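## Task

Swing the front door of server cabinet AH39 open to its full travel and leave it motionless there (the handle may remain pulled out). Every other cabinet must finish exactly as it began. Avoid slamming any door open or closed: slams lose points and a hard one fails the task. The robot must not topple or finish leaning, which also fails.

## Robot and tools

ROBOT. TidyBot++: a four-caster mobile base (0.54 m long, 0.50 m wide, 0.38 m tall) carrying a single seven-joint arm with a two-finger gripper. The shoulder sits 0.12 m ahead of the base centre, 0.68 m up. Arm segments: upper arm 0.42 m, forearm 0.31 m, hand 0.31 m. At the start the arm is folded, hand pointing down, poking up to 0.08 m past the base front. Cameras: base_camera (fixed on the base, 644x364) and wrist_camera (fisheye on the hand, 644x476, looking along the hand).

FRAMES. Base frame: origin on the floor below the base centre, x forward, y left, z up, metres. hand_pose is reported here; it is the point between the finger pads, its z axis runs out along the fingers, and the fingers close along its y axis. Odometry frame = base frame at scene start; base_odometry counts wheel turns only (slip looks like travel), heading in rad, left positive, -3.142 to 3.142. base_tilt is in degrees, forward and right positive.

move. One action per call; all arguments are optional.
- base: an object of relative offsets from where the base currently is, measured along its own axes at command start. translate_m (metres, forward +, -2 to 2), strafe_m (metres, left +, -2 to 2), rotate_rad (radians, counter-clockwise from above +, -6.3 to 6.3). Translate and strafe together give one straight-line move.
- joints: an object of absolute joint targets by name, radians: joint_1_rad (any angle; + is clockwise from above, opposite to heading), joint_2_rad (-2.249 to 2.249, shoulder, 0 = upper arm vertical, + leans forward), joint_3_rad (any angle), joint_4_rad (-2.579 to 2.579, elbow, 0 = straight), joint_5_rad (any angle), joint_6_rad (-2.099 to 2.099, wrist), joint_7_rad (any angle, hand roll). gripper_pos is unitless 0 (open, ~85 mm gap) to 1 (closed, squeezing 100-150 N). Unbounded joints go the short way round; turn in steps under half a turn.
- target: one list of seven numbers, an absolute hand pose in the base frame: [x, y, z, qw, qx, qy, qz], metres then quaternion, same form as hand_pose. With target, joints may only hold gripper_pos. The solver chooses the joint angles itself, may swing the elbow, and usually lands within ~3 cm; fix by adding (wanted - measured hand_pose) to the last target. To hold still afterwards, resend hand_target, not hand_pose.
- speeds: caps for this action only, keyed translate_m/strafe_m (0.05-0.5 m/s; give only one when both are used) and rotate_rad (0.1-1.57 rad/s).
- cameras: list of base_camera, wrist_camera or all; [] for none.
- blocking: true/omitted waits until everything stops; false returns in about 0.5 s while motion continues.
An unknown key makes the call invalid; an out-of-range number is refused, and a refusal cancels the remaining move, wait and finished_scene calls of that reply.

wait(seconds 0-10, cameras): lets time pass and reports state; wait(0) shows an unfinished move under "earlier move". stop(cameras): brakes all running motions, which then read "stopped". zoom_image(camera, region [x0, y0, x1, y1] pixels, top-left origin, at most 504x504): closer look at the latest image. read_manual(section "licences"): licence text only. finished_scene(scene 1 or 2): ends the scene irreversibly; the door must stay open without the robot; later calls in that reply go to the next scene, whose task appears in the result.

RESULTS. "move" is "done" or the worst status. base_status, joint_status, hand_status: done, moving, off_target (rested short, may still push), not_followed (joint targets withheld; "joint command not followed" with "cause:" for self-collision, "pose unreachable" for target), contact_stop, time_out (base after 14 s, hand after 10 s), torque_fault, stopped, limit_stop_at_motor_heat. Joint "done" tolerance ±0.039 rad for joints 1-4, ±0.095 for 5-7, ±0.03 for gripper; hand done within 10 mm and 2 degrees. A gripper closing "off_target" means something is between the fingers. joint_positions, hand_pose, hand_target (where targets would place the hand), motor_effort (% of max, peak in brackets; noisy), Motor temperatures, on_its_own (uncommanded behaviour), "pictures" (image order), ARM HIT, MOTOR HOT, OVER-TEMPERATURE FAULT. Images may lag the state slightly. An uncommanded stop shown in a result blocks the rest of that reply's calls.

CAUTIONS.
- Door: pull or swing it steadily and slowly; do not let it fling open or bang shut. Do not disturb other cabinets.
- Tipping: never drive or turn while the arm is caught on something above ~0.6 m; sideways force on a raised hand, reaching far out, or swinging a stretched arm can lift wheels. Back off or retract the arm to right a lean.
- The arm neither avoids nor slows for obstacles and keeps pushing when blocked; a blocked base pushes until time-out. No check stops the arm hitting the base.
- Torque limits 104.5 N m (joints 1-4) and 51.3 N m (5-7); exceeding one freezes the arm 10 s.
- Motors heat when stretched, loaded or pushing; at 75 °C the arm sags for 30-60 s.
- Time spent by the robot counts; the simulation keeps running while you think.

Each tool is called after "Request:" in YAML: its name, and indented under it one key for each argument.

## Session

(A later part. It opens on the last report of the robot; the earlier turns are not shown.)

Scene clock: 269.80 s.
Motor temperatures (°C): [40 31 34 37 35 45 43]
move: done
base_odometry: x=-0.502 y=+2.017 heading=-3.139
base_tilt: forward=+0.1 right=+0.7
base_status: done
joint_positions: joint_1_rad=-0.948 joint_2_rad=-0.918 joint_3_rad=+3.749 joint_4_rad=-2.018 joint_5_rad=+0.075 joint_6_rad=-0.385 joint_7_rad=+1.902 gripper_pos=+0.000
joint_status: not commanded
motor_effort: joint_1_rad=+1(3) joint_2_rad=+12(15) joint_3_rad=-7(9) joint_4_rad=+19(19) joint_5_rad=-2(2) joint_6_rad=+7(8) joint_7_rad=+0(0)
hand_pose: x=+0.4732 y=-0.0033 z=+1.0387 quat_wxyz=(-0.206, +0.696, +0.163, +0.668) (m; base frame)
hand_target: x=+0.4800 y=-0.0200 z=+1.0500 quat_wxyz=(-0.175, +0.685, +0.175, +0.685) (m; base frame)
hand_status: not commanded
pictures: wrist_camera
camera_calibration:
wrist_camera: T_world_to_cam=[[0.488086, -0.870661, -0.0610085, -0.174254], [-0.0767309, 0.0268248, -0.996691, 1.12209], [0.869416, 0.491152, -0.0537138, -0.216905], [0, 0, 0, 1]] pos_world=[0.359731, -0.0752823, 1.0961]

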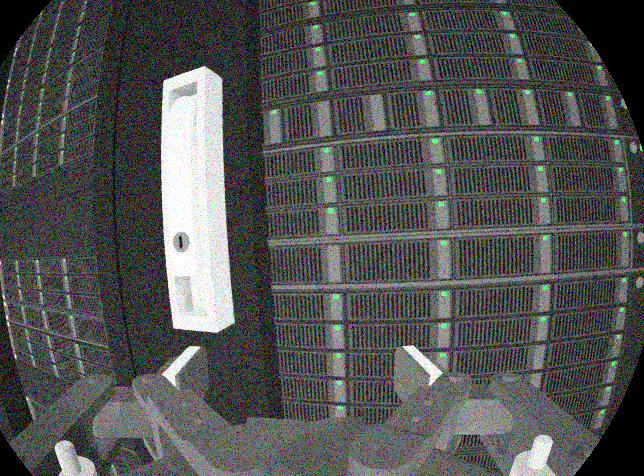

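Request:
move:
  joints: {"joint_1_rad":0.0,"joint_2_rad":-0.8,"joint_3_rad":3.14,"joint_4_rad":-2.55,"joint_5_rad":0.0,"joint_6_rad":0.55,"joint_7_rad":1.57}
  base: {"strafe_m":-0.08}
  cameras: ["wrist_camera"]

Scene clock: 332.50 s.
Motor temperatures (°C): [40 31 34 37 35 45 43]
move: done
base_odometry: x=-0.502 y=+2.097 heading=-3.138
base_tilt: forward=+0.1 right=+0.7
base_status: done
joint_positions: joint_1_rad=-0.016 joint_2_rad=-0.817 joint_3_rad=+3.162 joint_4_rad=-2.536 joint_5_rad=+0.074 joint_6_rad=+0.463 joint_7_rad=+1.632 gripper_pos=+0.000
joint_status: all done
motor_effort: joint_1_rad=+1(4) joint_2_rad=+7(14) joint_3_rad=+1(9) joint_4_rad=+22(23) joint_5_rad=-1(2) joint_6_rad=+7(8) joint_7_rad=+0(1)
hand_pose: x=+0.4193 y=+0.0072 z=+1.0197 quat_wxyz=(+0.036, +0.586, +0.045, +0.808) (m; base frame)
hand_target: x=+0.4166 y=+0.0021 z=+1.0317 quat_wxyz=(+0.000, +0.565, +0.001, +0.825) (m; base frame)
hand_status: not commanded
pictures: wrist_camera
camera_calibration:
wrist_camera: T_world_to_cam=[[-0.0237027, -0.992724, 0.118055, -0.107138], [0.280802, -0.119945, -0.952241, 0.904602], [0.959473, 0.0105792, 0.281602, -0.552356], [0, 0, 0, 1]] pos_world=[0.273417, 0.00798734, 1.02959]

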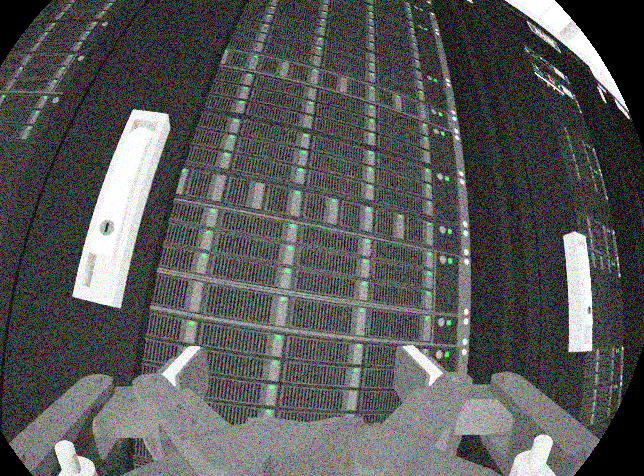

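Request:
zoom_image:
  camera: "wrist_camera"
  region: [60, 100, 190, 320]

Scaled by 2.291.

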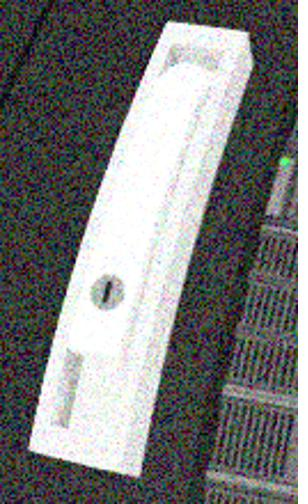

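Request:
zoom_image:
  camera: "wrist_camera"
  region: [550, 220, 610, 360]

Scaled by 3.600.

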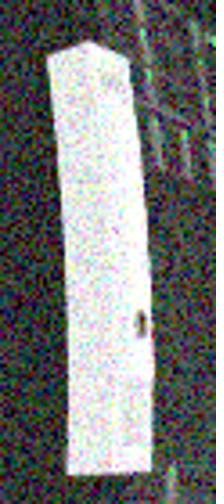

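Request:
move:
  joints: {"joint_1_rad":-1.25,"joint_6_rad":0.3}
  base: {"strafe_m":-0.25}
  cameras: []

Request:
move:
  base: {"translate_m":0.15}
  cameras: ["wrist_camera"]

Scene clock: 386.27 s.
Motor temperatures (°C): [40 31 34 37 35 45 43]
move: done
base_odometry: x=-0.504 y=+2.347 heading=-3.137
base_tilt: forward=+0.1 right=+0.7
base_status: done
joint_positions: joint_1_rad=-1.235 joint_2_rad=-0.814 joint_3_rad=+3.157 joint_4_rad=-2.536 joint_5_rad=+0.071 joint_6_rad=+0.375 joint_7_rad=+1.631 gripper_pos=+0.000
joint_status: all done
motor_effort: joint_1_rad=+1(3) joint_2_rad=+6(8) joint_3_rad=+1(3) joint_4_rad=+21(22) joint_5_rad=-1(1) joint_6_rad=+8(9) joint_7_rad=+0(0)
hand_pose: x=+0.2183 y=+0.2922 z=+0.9922 quat_wxyz=(-0.418, +0.484, +0.394, +0.660) (m; base frame)
hand_target: x=+0.2169 y=+0.3010 z=+0.9564 quat_wxyz=(-0.438, +0.537, +0.388, +0.607) (m; base frame)
hand_status: not commanded
pictures: none
No camera images: "cameras" was empty.

Scene clock: 387.70 s.
Motor temperatures (°C): [40 31 34 37 35 45 43]
move: done
base_odometry: x=-0.654 y=+2.347 heading=-3.137
base_tilt: forward=+0.1 right=+0.7
base_status: done
joint_positions: joint_1_rad=-1.237 joint_2_rad=-0.812 joint_3_rad=+3.154 joint_4_rad=-2.536 joint_5_rad=+0.071 joint_6_rad=+0.373 joint_7_rad=+1.631 gripper_pos=+0.000
joint_status: not commanded
motor_effort: joint_1_rad=+2(2) joint_2_rad=+6(8) joint_3_rad=+2(3) joint_4_rad=+21(22) joint_5_rad=-1(2) joint_6_rad=+8(8) joint_7_rad=+0(0)
hand_pose: x=+0.2169 y=+0.2935 z=+0.9906 quat_wxyz=(-0.418, +0.484, +0.397, +0.659) (m; base frame)
hand_target: x=+0.2169 y=+0.3010 z=+0.9564 quat_wxyz=(-0.438, +0.537, +0.388, +0.607) (m; base frame)
hand_status: not commanded
pictures: wrist_camera
camera_calibration:
wrist_camera: T_world_to_cam=[[0.927964, -0.351963, 0.122493, -0.223137], [0.179764, 0.134828, -0.974426, 0.937115], [0.326447, 0.926252, 0.188386, -0.392148], [0, 0, 0, 1]] pos_world=[0.166619, 0.158343, 1.01436]

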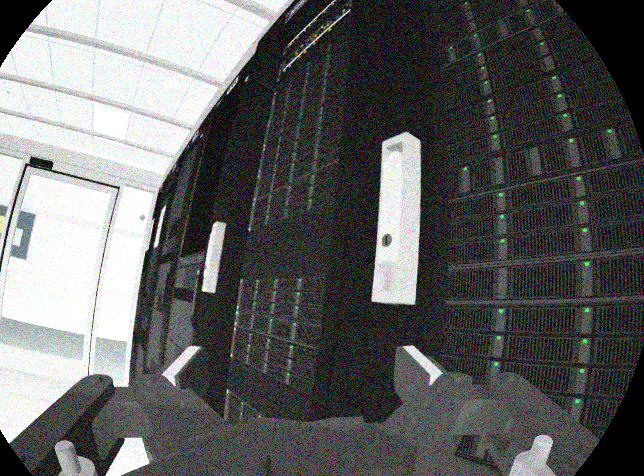

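Request:
zoom_image:
  camera: "wrist_camera"
  region: [350, 120, 440, 320]

Request:
zoom_image:
  camera: "wrist_camera"
  region: [190, 210, 240, 310]

Scaled by 2.520.

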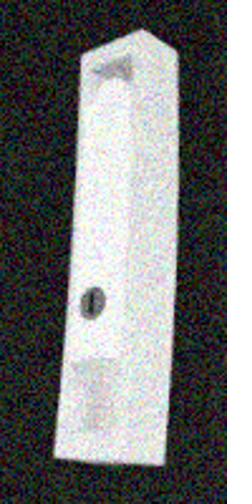

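Scaled by 5.040.

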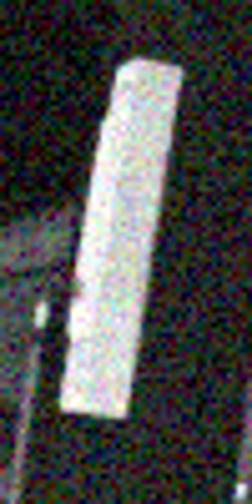

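Request:
move:
  base: {"translate_m":-0.254}
  cameras: []

Request:
move:
  joints: {"joint_1_rad":0.0,"joint_2_rad":-0.6,"joint_3_rad":3.13,"joint_4_rad":-1.916,"joint_5_rad":-0.03,"joint_6_rad":-0.30,"joint_7_rad":1.57}
  base: {"strafe_m":0.425}
  cameras: ["wrist_camera","base_camera"]

Scene clock: 415.70 s.
Motor temperatures (°C): [40 31 34 37 35 44 43]
move: done
base_odometry: x=-0.400 y=+2.348 heading=-3.137
base_tilt: forward=+0.1 right=+0.7
base_status: done
joint_positions: joint_1_rad=-1.238 joint_2_rad=-0.806 joint_3_rad=+3.150 joint_4_rad=-2.539 joint_5_rad=+0.070 joint_6_rad=+0.369 joint_7_rad=+1.630 gripper_pos=+0.000
joint_status: not commanded
motor_effort: joint_1_rad=+1(3) joint_2_rad=+6(7) joint_3_rad=+1(3) joint_4_rad=+21(22) joint_5_rad=-1(1) joint_6_rad=+8(8) joint_7_rad=+0(0)
hand_pose: x=+0.2153 y=+0.2961 z=+0.9864 quat_wxyz=(-0.417, +0.486, +0.402, +0.655) (m; base frame)
hand_target: x=+0.2169 y=+0.3010 z=+0.9564 quat_wxyz=(-0.438, +0.537, +0.388, +0.607) (m; base frame)
hand_status: not commanded
pictures: none
No camera images: "cameras" was empty.

Scene clock: 418.23 s.
Motor temperatures (°C): [40 31 34 37 35 44 43]
move: done
base_odometry: x=-0.398 y=+1.923 heading=-3.137
base_tilt: forward=+0.1 right=+0.7
base_status: done
joint_positions: joint_1_rad=-0.016 joint_2_rad=-0.616 joint_3_rad=+3.146 joint_4_rad=-1.948 joint_5_rad=+0.045 joint_6_rad=-0.224 joint_7_rad=+1.630 gripper_pos=+0.000
joint_status: all done
motor_effort: joint_1_rad=+2(3) joint_2_rad=+1(10) joint_3_rad=+1(3) joint_4_rad=+22(23) joint_5_rad=+0(2) joint_6_rad=+8(9) joint_7_rad=+0(1)
hand_pose: x=+0.4928 y=+0.0017 z=+1.1043 quat_wxyz=(+0.035, +0.701, +0.036, +0.712) (m; base frame)
hand_target: x=+0.4964 y=+0.0104 z=+1.0942 quat_wxyz=(-0.014, +0.723, -0.002, +0.691) (m; base frame)
hand_status: not commanded
pictures: base_camera, wrist_camera
camera_calibration:
wrist_camera: T_world_to_cam=[[-0.0156612, -0.993975, 0.108486, -0.114225], [-0.0155905, -0.108243, -0.994002, 1.15593], [0.999756, -0.0172586, -0.0138014, -0.340242], [0, 0, 0, 1]] pos_world=[0.356391, 0.00571324, 1.1567]

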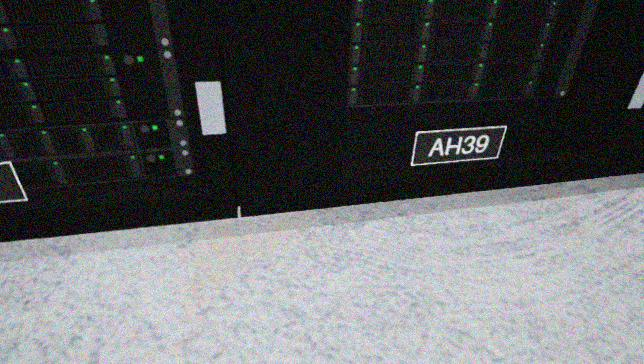

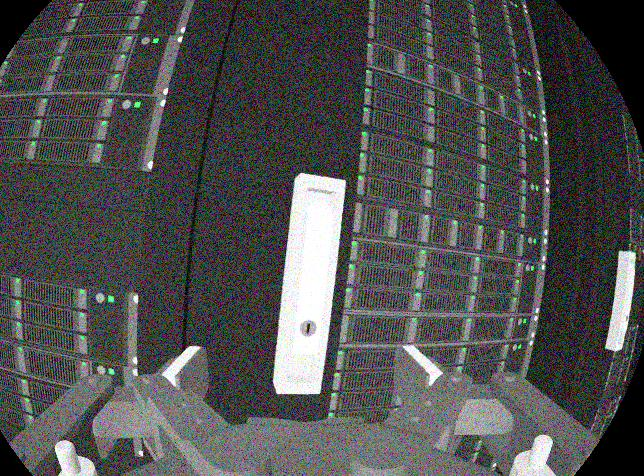

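Request:
move:
  joints: {"joint_1_rad":0.0,"joint_5_rad":-0.06,"joint_7_rad":1.47}
  base: {"rotate_rad":0.19,"strafe_m":-0.117}
  cameras: ["wrist_camera","base_camera"]

Scene clock: 454.17 s.
Motor temperatures (°C): [40 31 34 37 35 44 43]
move: done
base_odometry: x=-0.398 y=+2.040 heading=-2.945
base_tilt: forward=+0.1 right=+0.7
base_status: done
joint_positions: joint_1_rad=-0.011 joint_2_rad=-0.612 joint_3_rad=+3.139 joint_4_rad=-1.947 joint_5_rad=+0.009 joint_6_rad=-0.227 joint_7_rad=+1.513 gripper_pos=+0.000
joint_status: all done
motor_effort: joint_1_rad=+1(3) joint_2_rad=+1(3) joint_3_rad=+1(3) joint_4_rad=+21(22) joint_5_rad=-1(1) joint_6_rad=+8(8) joint_7_rad=+0(1)
hand_pose: x=+0.4940 y=+0.0064 z=+1.1023 quat_wxyz=(-0.021, +0.704, -0.013, +0.710) (m; base frame)
hand_target: x=+0.4964 y=+0.0132 z=+1.0943 quat_wxyz=(-0.062, +0.721, -0.045, +0.688) (m; base frame)
hand_status: not commanded
pictures: base_camera, wrist_camera
camera_calibration:
wrist_camera: T_world_to_cam=[[-0.00415543, -0.999216, -0.0393612, 0.0480552], [-0.0223213, 0.0394444, -0.998972, 1.1624], [0.999742, -0.00327257, -0.0224677, -0.331944], [0, 0, 0, 1]] pos_world=[0.358004, 0.00108113, 1.15564]

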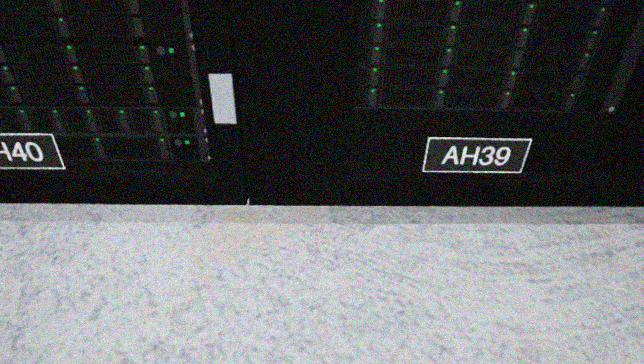

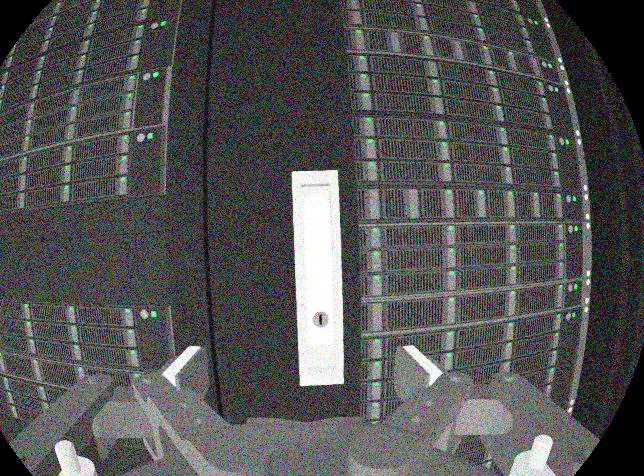

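Request:
zoom_image:
  camera: "wrist_camera"
  region: [270, 160, 370, 400]

Scaled by 2.100.

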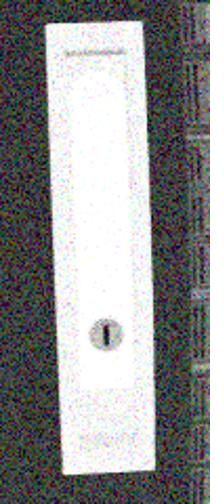

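Request:
move:
  joints: {"gripper_pos":0.6}
  base: {"translate_m":0.06,"strafe_m":-0.014}
  speeds: {"translate_m":0.1}
  cameras: ["wrist_camera"]

Request:
zoom_image:
  camera: "wrist_camera"
  region: [190, 260, 430, 476]

Scene clock: 489.70 s.
Motor temperatures (°C): [40 31 34 37 35 44 43]
move: done
base_odometry: x=-0.460 y=+2.042 heading=-2.945
base_tilt: forward=+0.1 right=+0.7
base_status: done
joint_positions: joint_1_rad=-0.011 joint_2_rad=-0.603 joint_3_rad=+3.139 joint_4_rad=-1.946 joint_5_rad=+0.009 joint_6_rad=-0.228 joint_7_rad=+1.513 gripper_pos=+0.600
joint_status: all done
motor_effort: joint_1_rad=+2(2) joint_2_rad=+0(6) joint_3_rad=+1(3) joint_4_rad=+21(22) joint_5_rad=+0(1) joint_6_rad=+8(9) joint_7_rad=+0(0)
hand_pose: x=+0.4978 y=+0.0065 z=+1.0992 quat_wxyz=(-0.021, +0.707, -0.013, +0.707) (m; base frame)
hand_target: x=+0.4964 y=+0.0132 z=+1.0943 quat_wxyz=(-0.062, +0.721, -0.045, +0.688) (m; base frame)
hand_status: not commanded
pictures: wrist_camera
camera_calibration:
wrist_camera: T_world_to_cam=[[-0.00445465, -0.999223, -0.0391694, 0.0479772], [-0.0315212, 0.0392906, -0.998731, 1.16372], [0.999493, -0.00321433, -0.0316717, -0.325601], [0, 0, 0, 1]] pos_world=[0.362332, 0.00117011, 1.15381]

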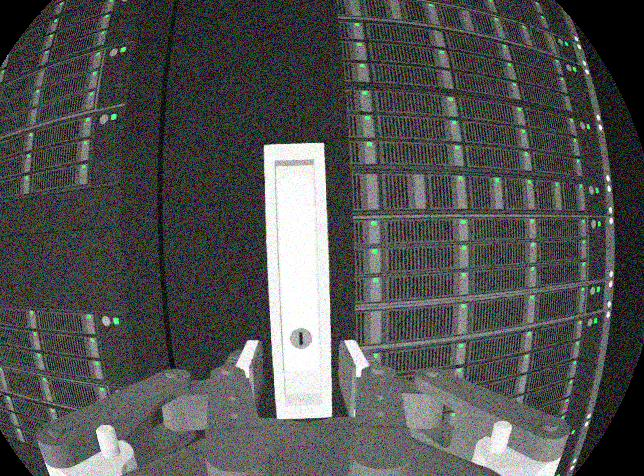

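Scaled by 2.100.

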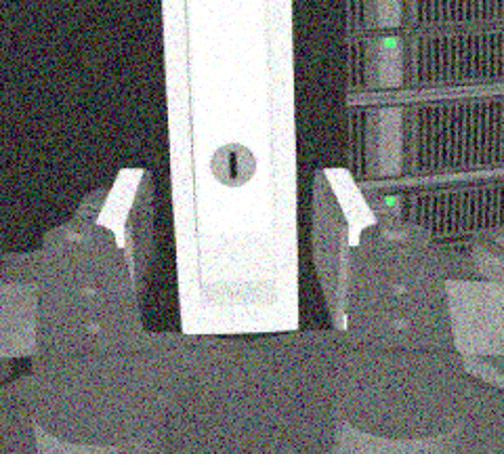

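Request:
move:
  joints: {"gripper_pos":0.65}
  base: {"translate_m":0.014}
  speeds: {"translate_m":0.05}
  cameras: ["wrist_camera"]

Request:
zoom_image:
  camera: "wrist_camera"
  region: [190, 260, 430, 476]

Scene clock: 503.73 s.
Motor temperatures (°C): [40 31 34 37 35 44 43]
move: done
base_odometry: x=-0.474 y=+2.040 heading=-2.945
base_tilt: forward=+0.1 right=+0.7
base_status: done
joint_positions: joint_1_rad=-0.011 joint_2_rad=-0.600 joint_3_rad=+3.139 joint_4_rad=-1.946 joint_5_rad=+0.009 joint_6_rad=-0.229 joint_7_rad=+1.513 gripper_pos=+0.650
joint_status: all done
motor_effort: joint_1_rad=+2(2) joint_2_rad=+1(3) joint_3_rad=+1(2) joint_4_rad=+21(22) joint_5_rad=+0(1) joint_6_rad=+8(8) joint_7_rad=+0(0)
hand_pose: x=+0.4989 y=+0.0065 z=+1.0983 quat_wxyz=(-0.021, +0.708, -0.013, +0.706) (m; base frame)
hand_target: x=+0.4964 y=+0.0132 z=+1.0943 quat_wxyz=(-0.062, +0.721, -0.045, +0.688) (m; base frame)
hand_status: not commanded
pictures: wrist_camera
camera_calibration:
wrist_camera: T_world_to_cam=[[-0.00456145, -0.999224, -0.0391276, 0.0479638], [-0.0341729, 0.0392609, -0.998644, 1.16404], [0.999406, -0.00321817, -0.0343254, -0.323724], [0, 0, 0, 1]] pos_world=[0.363529, 0.00118326, 1.15323]

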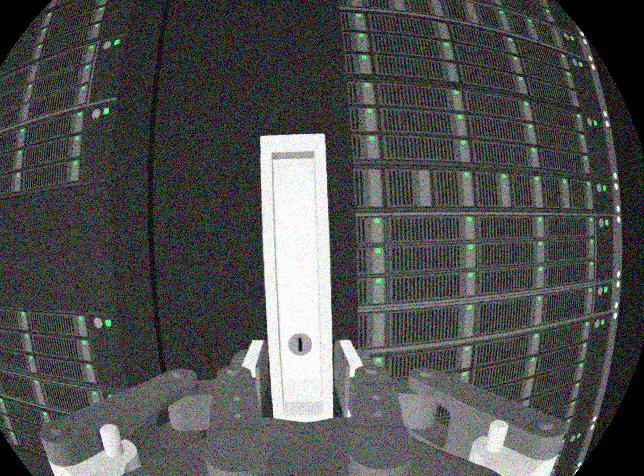

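Scaled by 2.100.

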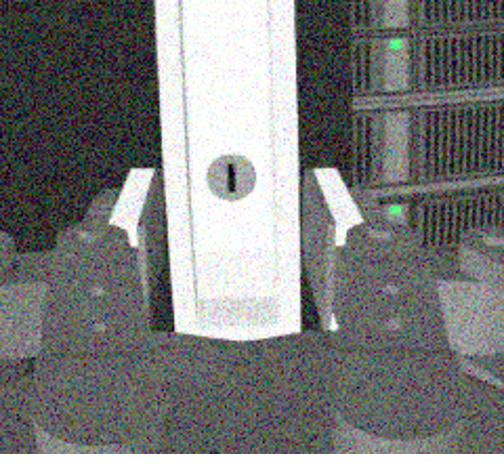

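Request:
move:
  base: {"translate_m":0.012}
  speeds: {"translate_m":0.05}
  cameras: ["wrist_camera"]

Request:
zoom_image:
  camera: "wrist_camera"
  region: [220, 300, 380, 460]

Scene clock: 532.63 s.
Motor temperatures (°C): [40 31 34 37 35 44 43]
move: done
base_odometry: x=-0.486 y=+2.038 heading=-2.946
base_tilt: forward=+0.1 right=+0.7
base_status: done
joint_positions: joint_1_rad=-0.011 joint_2_rad=-0.598 joint_3_rad=+3.139 joint_4_rad=-1.946 joint_5_rad=+0.009 joint_6_rad=-0.229 joint_7_rad=+1.513 gripper_pos=+0.650
joint_status: not commanded
motor_effort: joint_1_rad=+1(2) joint_2_rad=+0(3) joint_3_rad=+1(2) joint_4_rad=+22(22) joint_5_rad=-1(1) joint_6_rad=+8(8) joint_7_rad=+0(0)
hand_pose: x=+0.5000 y=+0.0065 z=+1.0973 quat_wxyz=(-0.021, +0.709, -0.013, +0.705) (m; base frame)
hand_target: x=+0.4964 y=+0.0132 z=+1.0943 quat_wxyz=(-0.062, +0.721, -0.045, +0.688) (m; base frame)
hand_status: not commanded
pictures: wrist_camera
camera_calibration:
wrist_camera: T_world_to_cam=[[-0.00467105, -0.999225, -0.039084, 0.0479476], [-0.0369102, 0.03923, -0.998548, 1.16434], [0.999308, -0.00322167, -0.0370649, -0.321772], [0, 0, 0, 1]] pos_world=[0.364749, 0.00119674, 1.1526]

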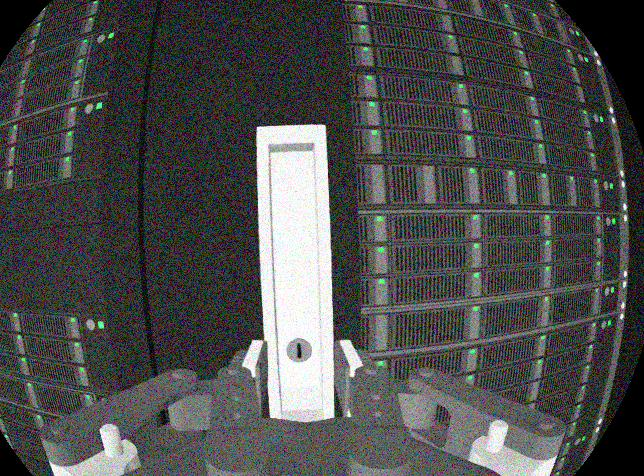

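Scaled by 3.150.

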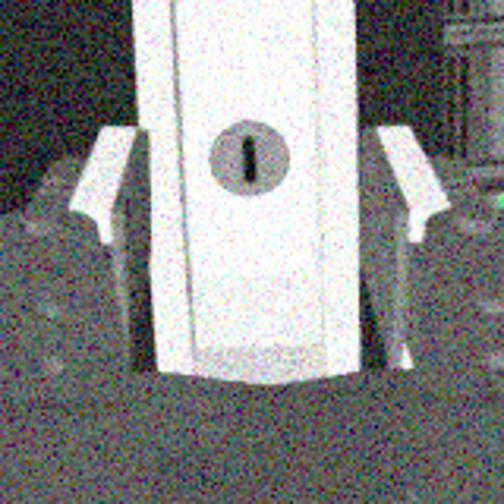

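Request:
move:
  joints: {"gripper_pos":0.69}
  cameras: []

Request:
move:
  base: {"translate_m":0.012}
  speeds: {"translate_m":0.05}
  cameras: ["wrist_camera"]

Request:
zoom_image:
  camera: "wrist_camera"
  region: [220, 300, 380, 460]

Scene clock: 553.03 s.
Motor temperatures (°C): [40 31 34 37 35 44 43]
move: done
base_odometry: x=-0.486 y=+2.038 heading=-2.946
base_tilt: forward=+0.1 right=+0.7
base_status: not commanded
joint_positions: joint_1_rad=-0.011 joint_2_rad=-0.598 joint_3_rad=+3.139 joint_4_rad=-1.946 joint_5_rad=+0.009 joint_6_rad=-0.229 joint_7_rad=+1.513 gripper_pos=+0.690
joint_status: all done
motor_effort: joint_1_rad=+1(2) joint_2_rad=+0(0) joint_3_rad=+1(2) joint_4_rad=+22(22) joint_5_rad=-1(1) joint_6_rad=+8(8) joint_7_rad=+0(0)
hand_pose: x=+0.5000 y=+0.0065 z=+1.0973 quat_wxyz=(-0.021, +0.709, -0.013, +0.705) (m; base frame)
hand_target: x=+0.4964 y=+0.0132 z=+1.0943 quat_wxyz=(-0.062, +0.721, -0.045, +0.688) (m; base frame)
hand_status: not commanded
pictures: none
No camera images: "cameras" was empty.

Scene clock: 553.70 s.
Motor temperatures (°C): [40 31 34 37 35 44 43]
move: done
base_odometry: x=-0.498 y=+2.036 heading=-2.946
base_tilt: forward=+0.1 right=+0.7
base_status: done
joint_positions: joint_1_rad=-0.011 joint_2_rad=-0.596 joint_3_rad=+3.139 joint_4_rad=-1.946 joint_5_rad=+0.009 joint_6_rad=-0.229 joint_7_rad=+1.513 gripper_pos=+0.690
joint_status: not commanded
motor_effort: joint_1_rad=+1(2) joint_2_rad=+0(3) joint_3_rad=+1(2) joint_4_rad=+22(22) joint_5_rad=-1(1) joint_6_rad=+8(9) joint_7_rad=+0(0)
hand_pose: x=+0.5006 y=+0.0065 z=+1.0967 quat_wxyz=(-0.021, +0.710, -0.013, +0.704) (m; base frame)
hand_target: x=+0.4964 y=+0.0132 z=+1.0943 quat_wxyz=(-0.062, +0.721, -0.045, +0.688) (m; base frame)
hand_status: not commanded
pictures: wrist_camera
camera_calibration:
wrist_camera: T_world_to_cam=[[-0.00473392, -0.999226, -0.039059, 0.0479389], [-0.0384716, 0.0392125, -0.99849, 1.16452], [0.999248, -0.00322411, -0.0386275, -0.320653], [0, 0, 0, 1]] pos_world=[0.365439, 0.0012043, 1.15225]

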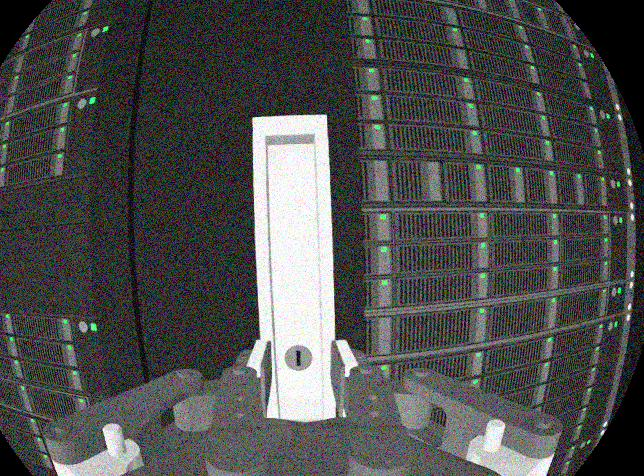

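Scaled by 3.150.

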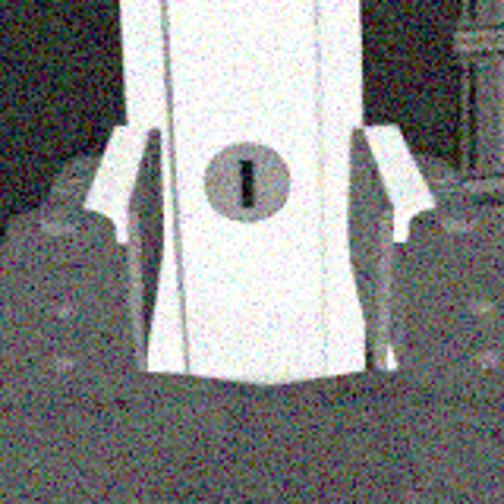

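Request:
move:
  base: {"translate_m":0.008}
  speeds: {"translate_m":0.05}
  cameras: ["wrist_camera"]

Request:
zoom_image:
  camera: "wrist_camera"
  region: [220, 300, 380, 460]

Scene clock: 566.57 s.
Motor temperatures (°C): [40 31 34 37 35 44 43]
move: done
base_odometry: x=-0.507 y=+2.035 heading=-2.946
base_tilt: forward=+0.1 right=+0.7
base_status: done
joint_positions: joint_1_rad=-0.011 joint_2_rad=-0.598 joint_3_rad=+3.139 joint_4_rad=-1.945 joint_5_rad=+0.009 joint_6_rad=-0.230 joint_7_rad=+1.513 gripper_pos=+0.690
joint_status: not commanded
motor_effort: joint_1_rad=+2(2) joint_2_rad=+0(3) joint_3_rad=+1(2) joint_4_rad=+22(22) joint_5_rad=+0(1) joint_6_rad=+8(9) joint_7_rad=+0(0)
hand_pose: x=+0.4998 y=+0.0065 z=+1.0974 quat_wxyz=(-0.021, +0.709, -0.013, +0.705) (m; base frame)
hand_target: x=+0.4964 y=+0.0132 z=+1.0943 quat_wxyz=(-0.062, +0.721, -0.045, +0.688) (m; base frame)
hand_status: not commanded
pictures: wrist_camera
camera_calibration:
wrist_camera: T_world_to_cam=[[-0.00468268, -0.999225, -0.0390826, 0.0479498], [-0.0370232, 0.0392294, -0.998544, 1.16446], [0.999303, -0.0032289, -0.0371782, -0.321477], [0, 0, 0, 1]] pos_world=[0.364589, 0.00119372, 1.15268]

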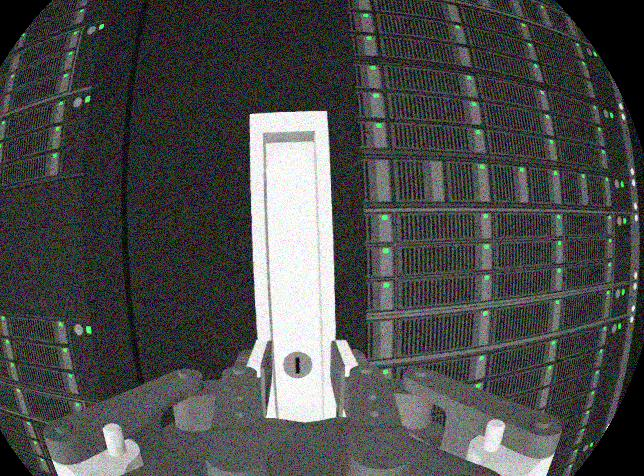

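Scaled by 3.150.

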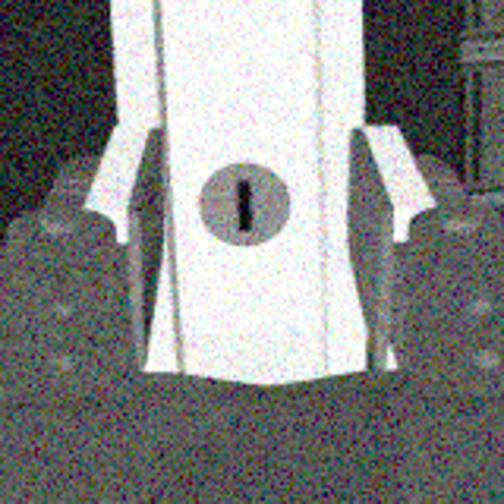

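Request:
move:
  joints: {"gripper_pos":0.85}
  cameras: ["wrist_camera"]

Request:
zoom_image:
  camera: "wrist_camera"
  region: [220, 300, 380, 460]

Scene clock: 576.97 s.
Motor temperatures (°C): [40 31 34 37 35 44 43]
move: off_target
base_odometry: x=-0.507 y=+2.035 heading=-2.946
base_tilt: forward=+0.1 right=+0.7
base_status: not commanded
joint_positions: joint_1_rad=-0.008 joint_2_rad=-0.600 joint_3_rad=+3.134 joint_4_rad=-1.945 joint_5_rad=+0.008 joint_6_rad=-0.231 joint_7_rad=+1.513 gripper_pos=+0.819
joint_status: gripper_pos off_target (ended at +0.819, target +0.850)
motor_effort: joint_1_rad=+2(5) joint_2_rad=+1(2) joint_3_rad=+2(6) joint_4_rad=+22(22) joint_5_rad=-2(2) joint_6_rad=+8(9) joint_7_rad=-1(2)
hand_pose: x=+0.4990 y=+0.0080 z=+1.0975 quat_wxyz=(-0.020, +0.709, -0.012, +0.705) (m; base frame)
hand_target: x=+0.4964 y=+0.0132 z=+1.0943 quat_wxyz=(-0.062, +0.721, -0.045, +0.688) (m; base frame)
hand_status: not commanded
pictures: wrist_camera
camera_calibration:
wrist_camera: T_world_to_cam=[[-0.00394067, -0.999313, -0.0368517, 0.0465965], [-0.0369181, 0.0369723, -0.998634, 1.16458], [0.999311, -0.00257479, -0.0370384, -0.320819], [0, 0, 0, 1]] pos_world=[0.363776, 0.00268116, 1.15283]

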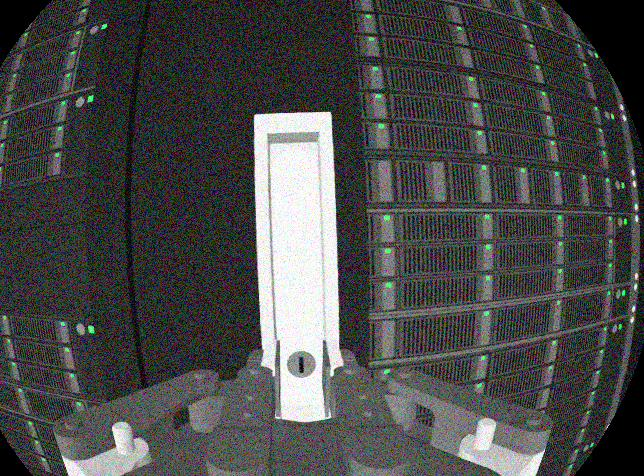

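Scaled by 3.150.

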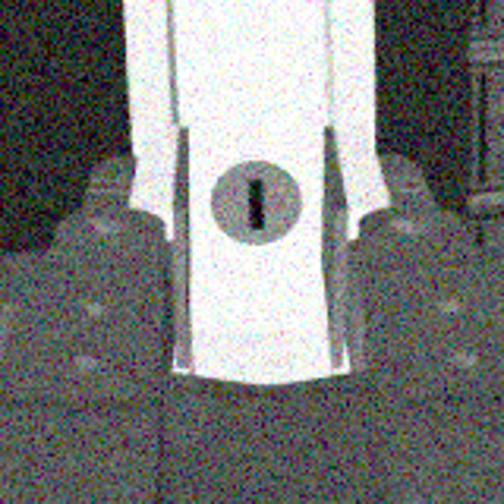

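Request:
move:
  joints: {"gripper_pos":1.0}
  cameras: []

Request:
move:
  base: {"translate_m":-0.03}
  speeds: {"translate_m":0.05}
  cameras: ["wrist_camera"]

Request:
zoom_image:
  camera: "wrist_camera"
  region: [200, 100, 400, 460]

Scene clock: 585.43 s.
Motor temperatures (°C): [40 31 34 37 35 44 43]
move: off_target
base_odometry: x=-0.507 y=+2.035 heading=-2.946
base_tilt: forward=+0.1 right=+0.7
base_status: not commanded
joint_positions: joint_1_rad=-0.008 joint_2_rad=-0.600 joint_3_rad=+3.133 joint_4_rad=-1.945 joint_5_rad=+0.008 joint_6_rad=-0.231 joint_7_rad=+1.513 gripper_pos=+0.819
joint_status: gripper_pos off_target (ended at +0.819, target +1.000)
motor_effort: joint_1_rad=+2(2) joint_2_rad=+1(1) joint_3_rad=+2(2) joint_4_rad=+22(22) joint_5_rad=-2(2) joint_6_rad=+8(9) joint_7_rad=-2(2)
hand_pose: x=+0.4990 y=+0.0084 z=+1.0975 quat_wxyz=(-0.020, +0.709, -0.011, +0.705) (m; base frame)
hand_target: x=+0.4964 y=+0.0132 z=+1.0943 quat_wxyz=(-0.062, +0.721, -0.045, +0.688) (m; base frame)
hand_status: not commanded
pictures: none
No camera images: "cameras" was empty.

Scene clock: 586.40 s.
Motor temperatures (°C): [40 31 34 37 35 44 43]
move: done
base_odometry: x=-0.477 y=+2.040 heading=-2.946
base_tilt: forward=+0.1 right=+0.7
base_status: done
joint_positions: joint_1_rad=-0.006 joint_2_rad=-0.583 joint_3_rad=+3.133 joint_4_rad=-1.930 joint_5_rad=+0.008 joint_6_rad=-0.232 joint_7_rad=+1.513 gripper_pos=+0.822
joint_status: not commanded
motor_effort: joint_1_rad=+0(2) joint_2_rad=-3(6) joint_3_rad=+0(3) joint_4_rad=+20(21) joint_5_rad=-2(3) joint_6_rad=+6(8) joint_7_rad=-1(2)
hand_pose: x=+0.5051 y=+0.0079 z=+1.1002 quat_wxyz=(-0.020, +0.710, -0.012, +0.704) (m; base frame)
hand_target: x=+0.4964 y=+0.0132 z=+1.0943 quat_wxyz=(-0.062, +0.721, -0.045, +0.688) (m; base frame)
hand_status: not commanded
pictures: wrist_camera
camera_calibration:
wrist_camera: T_world_to_cam=[[-0.00489358, -0.999323, -0.036469, 0.0466915], [-0.0392151, 0.0366332, -0.998559, 1.16858], [0.999219, -0.0034564, -0.0393678, -0.324234], [0, 0, 0, 1]] pos_world=[0.370035, 0.00273024, 1.15584]

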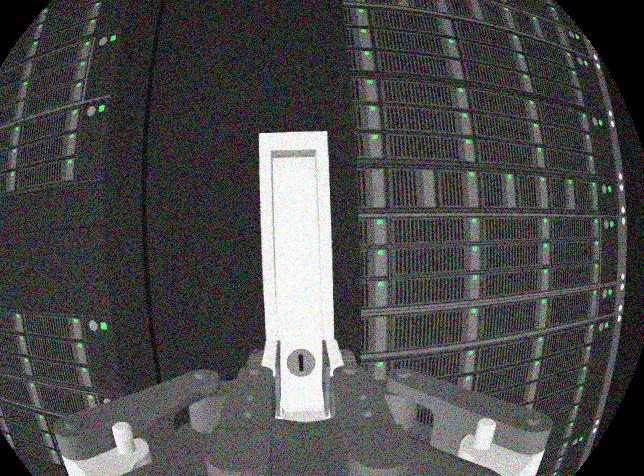

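Scaled by 1.400.

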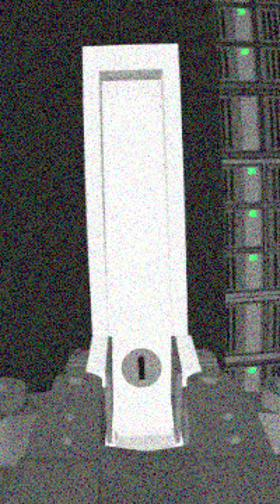

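Request:
move:
  base: {"translate_m":-0.03}
  speeds: {"translate_m":0.05}
  joints: {"joint_6_rad":-0.24,"joint_2_rad":-0.57}
  cameras: ["wrist_camera"]

Request:
zoom_image:
  camera: "wrist_camera"
  region: [200, 100, 400, 460]

Scene clock: 601.23 s.
Motor temperatures (°C): [40 31 34 37 35 44 43]
move: done
base_odometry: x=-0.448 y=+2.046 heading=-2.945
base_tilt: forward=+0.1 right=+0.7
base_status: done
joint_positions: joint_1_rad=-0.004 joint_2_rad=-0.561 joint_3_rad=+3.133 joint_4_rad=-1.908 joint_5_rad=+0.008 joint_6_rad=-0.224 joint_7_rad=+1.513 gripper_pos=+0.830
joint_status: all done
motor_effort: joint_1_rad=-1(1) joint_2_rad=-3(6) joint_3_rad=-2(2) joint_4_rad=+17(20) joint_5_rad=-2(3) joint_6_rad=+4(6) joint_7_rad=-1(2)
hand_pose: x=+0.5127 y=+0.0071 z=+1.1077 quat_wxyz=(-0.019, +0.707, -0.012, +0.707) (m; base frame)
hand_target: x=+0.5094 y=+0.0122 z=+1.1014 quat_wxyz=(-0.062, +0.711, -0.046, +0.699) (m; base frame)
hand_status: not commanded
pictures: wrist_camera
camera_calibration:
wrist_camera: T_world_to_cam=[[-0.00663921, -0.999302, -0.036768, 0.0474723], [-0.031377, 0.0369588, -0.998824, 1.17265], [0.999486, -0.00547774, -0.0316004, -0.340276], [0, 0, 0, 1]] pos_world=[0.37721, 0.00223564, 1.16226]

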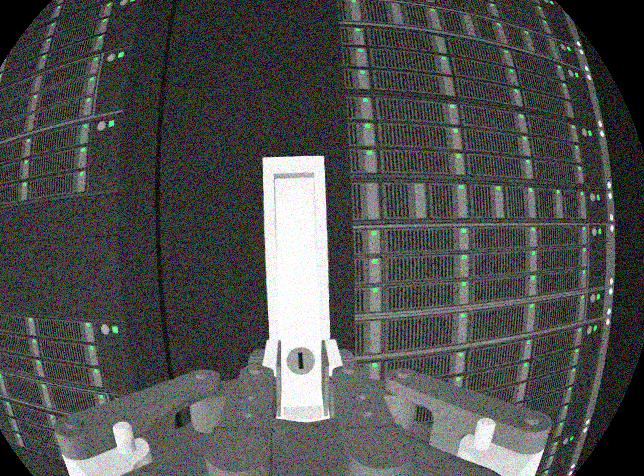

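Scaled by 1.400.

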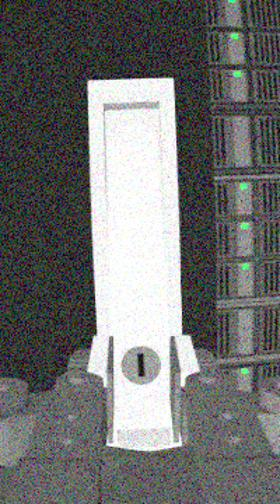

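Request:
move:
  base: {"translate_m":-0.025}
  speeds: {"translate_m":0.05}
  joints: {"joint_2_rad":-0.56,"joint_4_rad":-1.86,"joint_6_rad":-0.19}
  cameras: ["wrist_camera"]

Request:
zoom_image:
  camera: "wrist_camera"
  region: [200, 100, 400, 460]

Scene clock: 611.30 s.
Motor temperatures (°C): [40 31 34 37 35 44 43]
move: done
base_odometry: x=-0.423 y=+2.051 heading=-2.945
base_tilt: forward=+0.1 right=+0.7
base_status: done
joint_positions: joint_1_rad=-0.002 joint_2_rad=-0.542 joint_3_rad=+3.133 joint_4_rad=-1.876 joint_5_rad=+0.008 joint_6_rad=-0.224 joint_7_rad=+1.513 gripper_pos=+0.839
joint_status: all done
motor_effort: joint_1_rad=+0(2) joint_2_rad=-5(7) joint_3_rad=-1(3) joint_4_rad=+21(22) joint_5_rad=-1(2) joint_6_rad=+7(8) joint_7_rad=-1(1)
hand_pose: x=+0.5186 y=+0.0065 z=+1.1200 quat_wxyz=(-0.019, +0.702, -0.013, +0.711) (m; base frame)
hand_target: x=+0.5084 y=+0.0116 z=+1.1475 quat_wxyz=(-0.064, +0.676, -0.044, +0.732) (m; base frame)
hand_status: not commanded
pictures: wrist_camera
camera_calibration:
wrist_camera: T_world_to_cam=[[-0.00777434, -0.999277, -0.0372155, 0.0484088], [-0.0181032, 0.0373511, -0.999138, 1.17862], [0.999806, -0.00709392, -0.0183805, -0.360696], [0, 0, 0, 1]] pos_world=[0.382339, 0.00179208, 1.17278]

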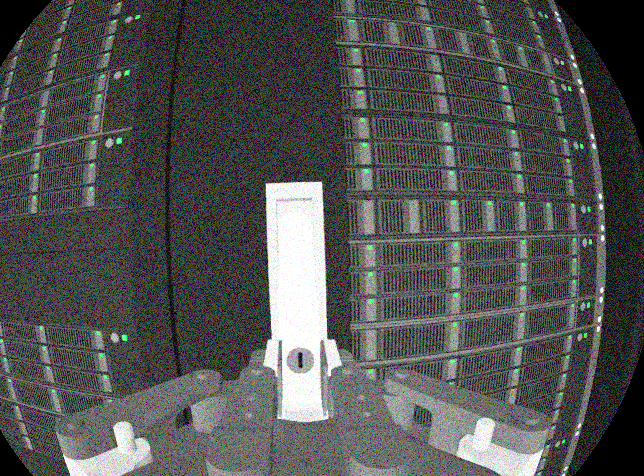

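Scaled by 1.400.

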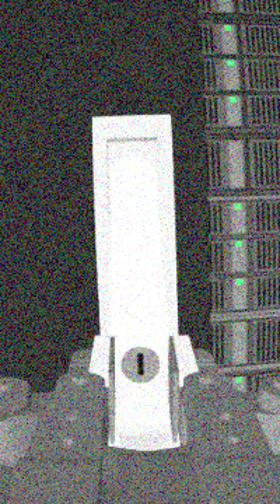

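Request:
move:
  base: {"translate_m":-0.025}
  speeds: {"translate_m":0.05}
  joints: {"joint_2_rad":-0.54,"joint_4_rad":-1.80,"joint_6_rad":-0.19}
  cameras: ["wrist_camera"]

Request:
zoom_image:
  camera: "wrist_camera"
  region: [200, 100, 400, 460]

Scene clock: 621.83 s.
Motor temperatures (°C): [40 31 34 37 35 44 42]
move: off_target
base_odometry: x=-0.399 y=+2.056 heading=-2.945
base_tilt: forward=+0.1 right=+0.7
base_status: done
joint_positions: joint_1_rad=-0.002 joint_2_rad=-0.483 joint_3_rad=+3.133 joint_4_rad=-1.834 joint_5_rad=+0.008 joint_6_rad=-0.224 joint_7_rad=+1.513 gripper_pos=+0.841
joint_status: joint_2_rad off_target (ended at -0.483, target -0.540); the others done
motor_effort: joint_1_rad=+1(2) joint_2_rad=-12(17) joint_3_rad=+0(2) joint_4_rad=+24(26) joint_5_rad=-1(2) joint_6_rad=+8(11) joint_7_rad=-1(1)
hand_pose: x=+0.5414 y=+0.0066 z=+1.1219 quat_wxyz=(-0.019, +0.708, -0.013, +0.706) (m; base frame)
hand_target: x=+0.5108 y=+0.0117 z=+1.1764 quat_wxyz=(-0.065, +0.662, -0.043, +0.746) (m; base frame)
hand_status: not commanded
pictures: wrist_camera
camera_calibration:
wrist_camera: T_world_to_cam=[[-0.00826334, -0.999268, -0.0373593, 0.049196], [-0.0344995, 0.0376232, -0.998696, 1.18926], [0.999371, -0.0069637, -0.0347852, -0.364851], [0, 0, 0, 1]] pos_world=[0.406057, 0.00187546, 1.17686]

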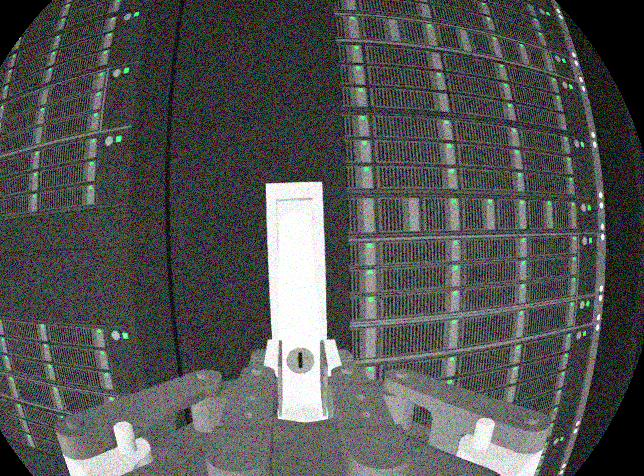

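Scaled by 1.400.

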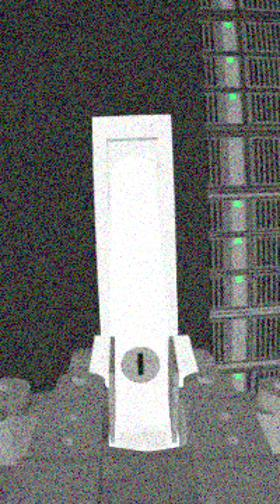

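Request:
move:
  joints: {"joint_2_rad":-0.49,"joint_4_rad":-1.80,"joint_6_rad":-0.19}
  cameras: []

Request:
move:
  joints: {"joint_7_rad":1.72}
  base: {"strafe_m":-0.02}
  speeds: {"strafe_m":0.05}
  cameras: ["wrist_camera"]

Scene clock: 653.23 s.
Motor temperatures (°C): [40 31 34 37 35 44 42]
move: done
base_odometry: x=-0.399 y=+2.056 heading=-2.945
base_tilt: forward=+0.1 right=+0.7
base_status: not commanded
joint_positions: joint_1_rad=-0.002 joint_2_rad=-0.482 joint_3_rad=+3.133 joint_4_rad=-1.834 joint_5_rad=+0.008 joint_6_rad=-0.224 joint_7_rad=+1.513 gripper_pos=+0.841
joint_status: all done
motor_effort: joint_1_rad=+1(1) joint_2_rad=-7(14) joint_3_rad=+0(1) joint_4_rad=+24(25) joint_5_rad=-1(1) joint_6_rad=+10(11) joint_7_rad=+0(1)
hand_pose: x=+0.5419 y=+0.0066 z=+1.1216 quat_wxyz=(-0.019, +0.708, -0.013, +0.705) (m; base frame)
hand_target: x=+0.5350 y=+0.0117 z=+1.1561 quat_wxyz=(-0.064, +0.680, -0.045, +0.729) (m; base frame)
hand_status: not commanded
pictures: none
No camera images: "cameras" was empty.

Scene clock: 654.07 s.
Motor temperatures (°C): [40 31 34 37 35 44 42]
move: done
base_odometry: x=-0.403 y=+2.076 heading=-2.946
base_tilt: forward=+0.1 right=+0.7
base_status: done
joint_positions: joint_1_rad=-0.011 joint_2_rad=-0.481 joint_3_rad=+3.115 joint_4_rad=-1.831 joint_5_rad=-0.005 joint_6_rad=-0.224 joint_7_rad=+1.695 gripper_pos=+0.842
joint_status: all done
motor_effort: joint_1_rad=+4(8) joint_2_rad=-6(9) joint_3_rad=+3(9) joint_4_rad=+22(25) joint_5_rad=+1(1) joint_6_rad=+8(11) joint_7_rad=+1(2)
hand_pose: x=+0.5418 y=+0.0216 z=+1.1225 quat_wxyz=(+0.034, +0.706, +0.059, +0.705) (m; base frame)
hand_target: x=+0.5350 y=+0.0117 z=+1.1561 quat_wxyz=(+0.027, +0.680, +0.040, +0.731) (m; base frame)
hand_status: not commanded
pictures: wrist_camera
camera_calibration:
wrist_camera: T_world_to_cam=[[0.0197355, -0.990098, 0.138986, -0.149075], [-0.0289067, -0.13952, -0.989797, 1.18013], [0.999387, 0.0155165, -0.031374, -0.369413], [0, 0, 0, 1]] pos_world=[0.406242, 0.0227855, 1.17722]

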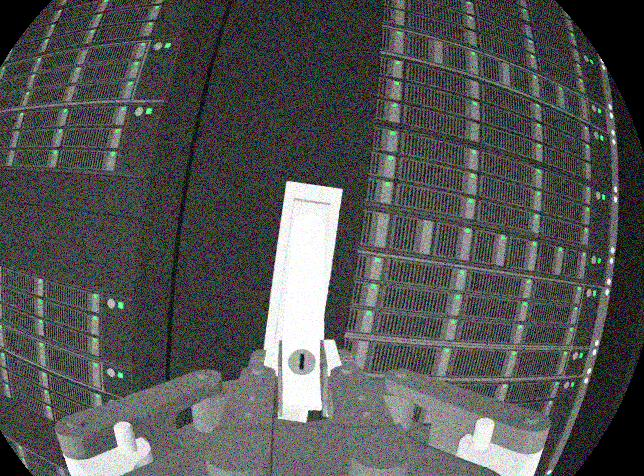

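Request:
zoom_image:
  camera: "wrist_camera"
  region: [220, 170, 380, 430]

Scaled by 1.938.

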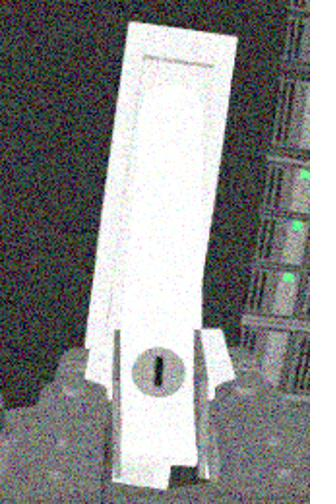

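Request:
move:
  joints: {"joint_7_rad":2.0,"joint_4_rad":-1.78,"joint_6_rad":-0.21}
  base: {"strafe_m":-0.02}
  speeds: {"strafe_m":0.05}
  cameras: ["wrist_camera"]

Request:
zoom_image:
  camera: "wrist_camera"
  region: [220, 170, 380, 430]

Scene clock: 681.47 s.
Motor temperatures (°C): [40 31 34 37 35 44 42]
move: off_target
base_odometry: x=-0.406 y=+2.096 heading=-2.946
base_tilt: forward=+0.1 right=+0.7
base_status: done
joint_positions: joint_1_rad=-0.014 joint_2_rad=-0.480 joint_3_rad=+3.110 joint_4_rad=-1.824 joint_5_rad=-0.006 joint_6_rad=-0.224 joint_7_rad=+1.955 gripper_pos=+0.844
joint_status: joint_4_rad off_target (ended at -1.824, target -1.780); the others done
motor_effort: joint_1_rad=+5(8) joint_2_rad=-5(8) joint_3_rad=+6(10) joint_4_rad=+25(26) joint_5_rad=+1(1) joint_6_rad=+11(12) joint_7_rad=+0(2)
hand_pose: x=+0.5412 y=+0.0263 z=+1.1263 quat_wxyz=(+0.123, +0.689, +0.153, +0.697) (m; base frame)
hand_target: x=+0.5333 y=+0.0121 z=+1.1622 quat_wxyz=(+0.129, +0.668, +0.135, +0.720) (m; base frame)
hand_status: not commanded
pictures: wrist_camera
camera_calibration:
wrist_camera: T_world_to_cam=[[0.0233232, -0.92031, 0.390494, -0.432052], [-0.010901, -0.390812, -0.920406, 1.10321], [0.999669, 0.0172101, -0.0191473, -0.382768], [0, 0, 0, 1]] pos_world=[0.404744, 0.0401119, 1.17678]

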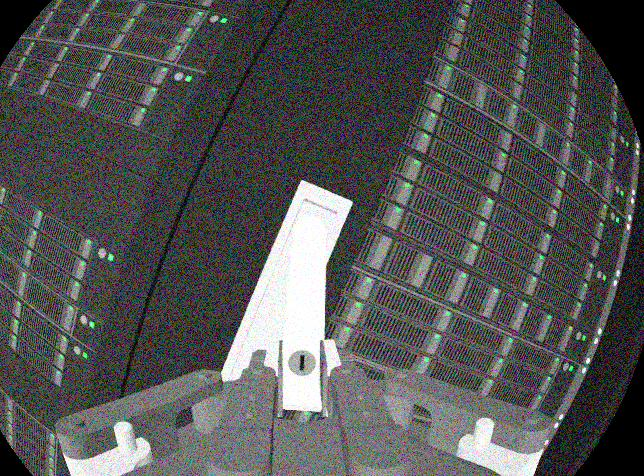

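Scaled by 1.938.

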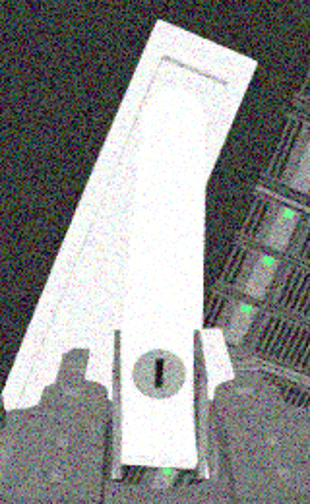

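Request:
move:
  joints: {"joint_7_rad":2.35,"joint_4_rad":-1.74,"joint_6_rad":-0.24}
  base: {"strafe_m":-0.022}
  speeds: {"strafe_m":0.05}
  cameras: ["wrist_camera"]

Scene clock: 690.17 s.
Motor temperatures (°C): [40 31 34 37 35 44 42]
move: off_target
base_odometry: x=-0.410 y=+2.118 heading=-2.946
base_tilt: forward=+0.1 right=+0.7
base_status: done
joint_positions: joint_1_rad=-0.018 joint_2_rad=-0.478 joint_3_rad=+3.106 joint_4_rad=-1.803 joint_5_rad=-0.006 joint_6_rad=-0.229 joint_7_rad=+2.294 gripper_pos=+0.844
joint_status: joint_4_rad off_target (ended at -1.803, target -1.740); the others done
motor_effort: joint_1_rad=+5(8) joint_2_rad=-7(8) joint_3_rad=+5(10) joint_4_rad=+28(28) joint_5_rad=+1(2) joint_6_rad=+14(14) joint_7_rad=+1(2)
hand_pose: x=+0.5405 y=+0.0298 z=+1.1364 quat_wxyz=(+0.239, +0.648, +0.268, +0.672) (m; base frame)
hand_target: x=+0.5293 y=+0.0127 z=+1.1773 quat_wxyz=(+0.253, +0.630, +0.249, +0.690) (m; base frame)
hand_status: not commanded
pictures: wrist_camera
camera_calibration:
wrist_camera: T_world_to_cam=[[0.010583, -0.738073, 0.674638, -0.754199], [0.0150291, -0.674482, -0.738138, 0.901172], [0.999831, 0.0179509, 0.00395446, -0.408308], [0, 0, 0, 1]] pos_world=[0.402677, 0.0585008, 1.17562]

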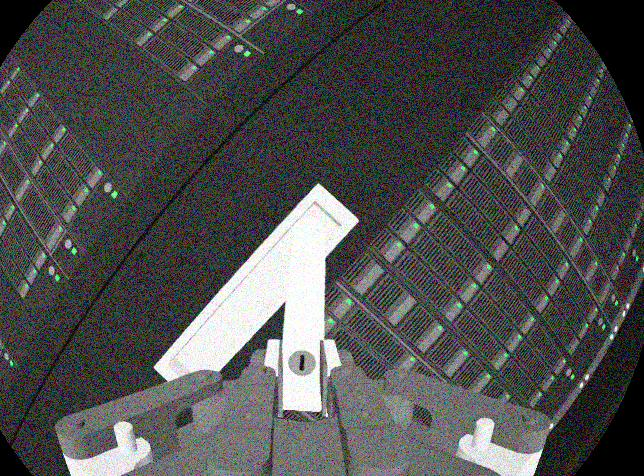

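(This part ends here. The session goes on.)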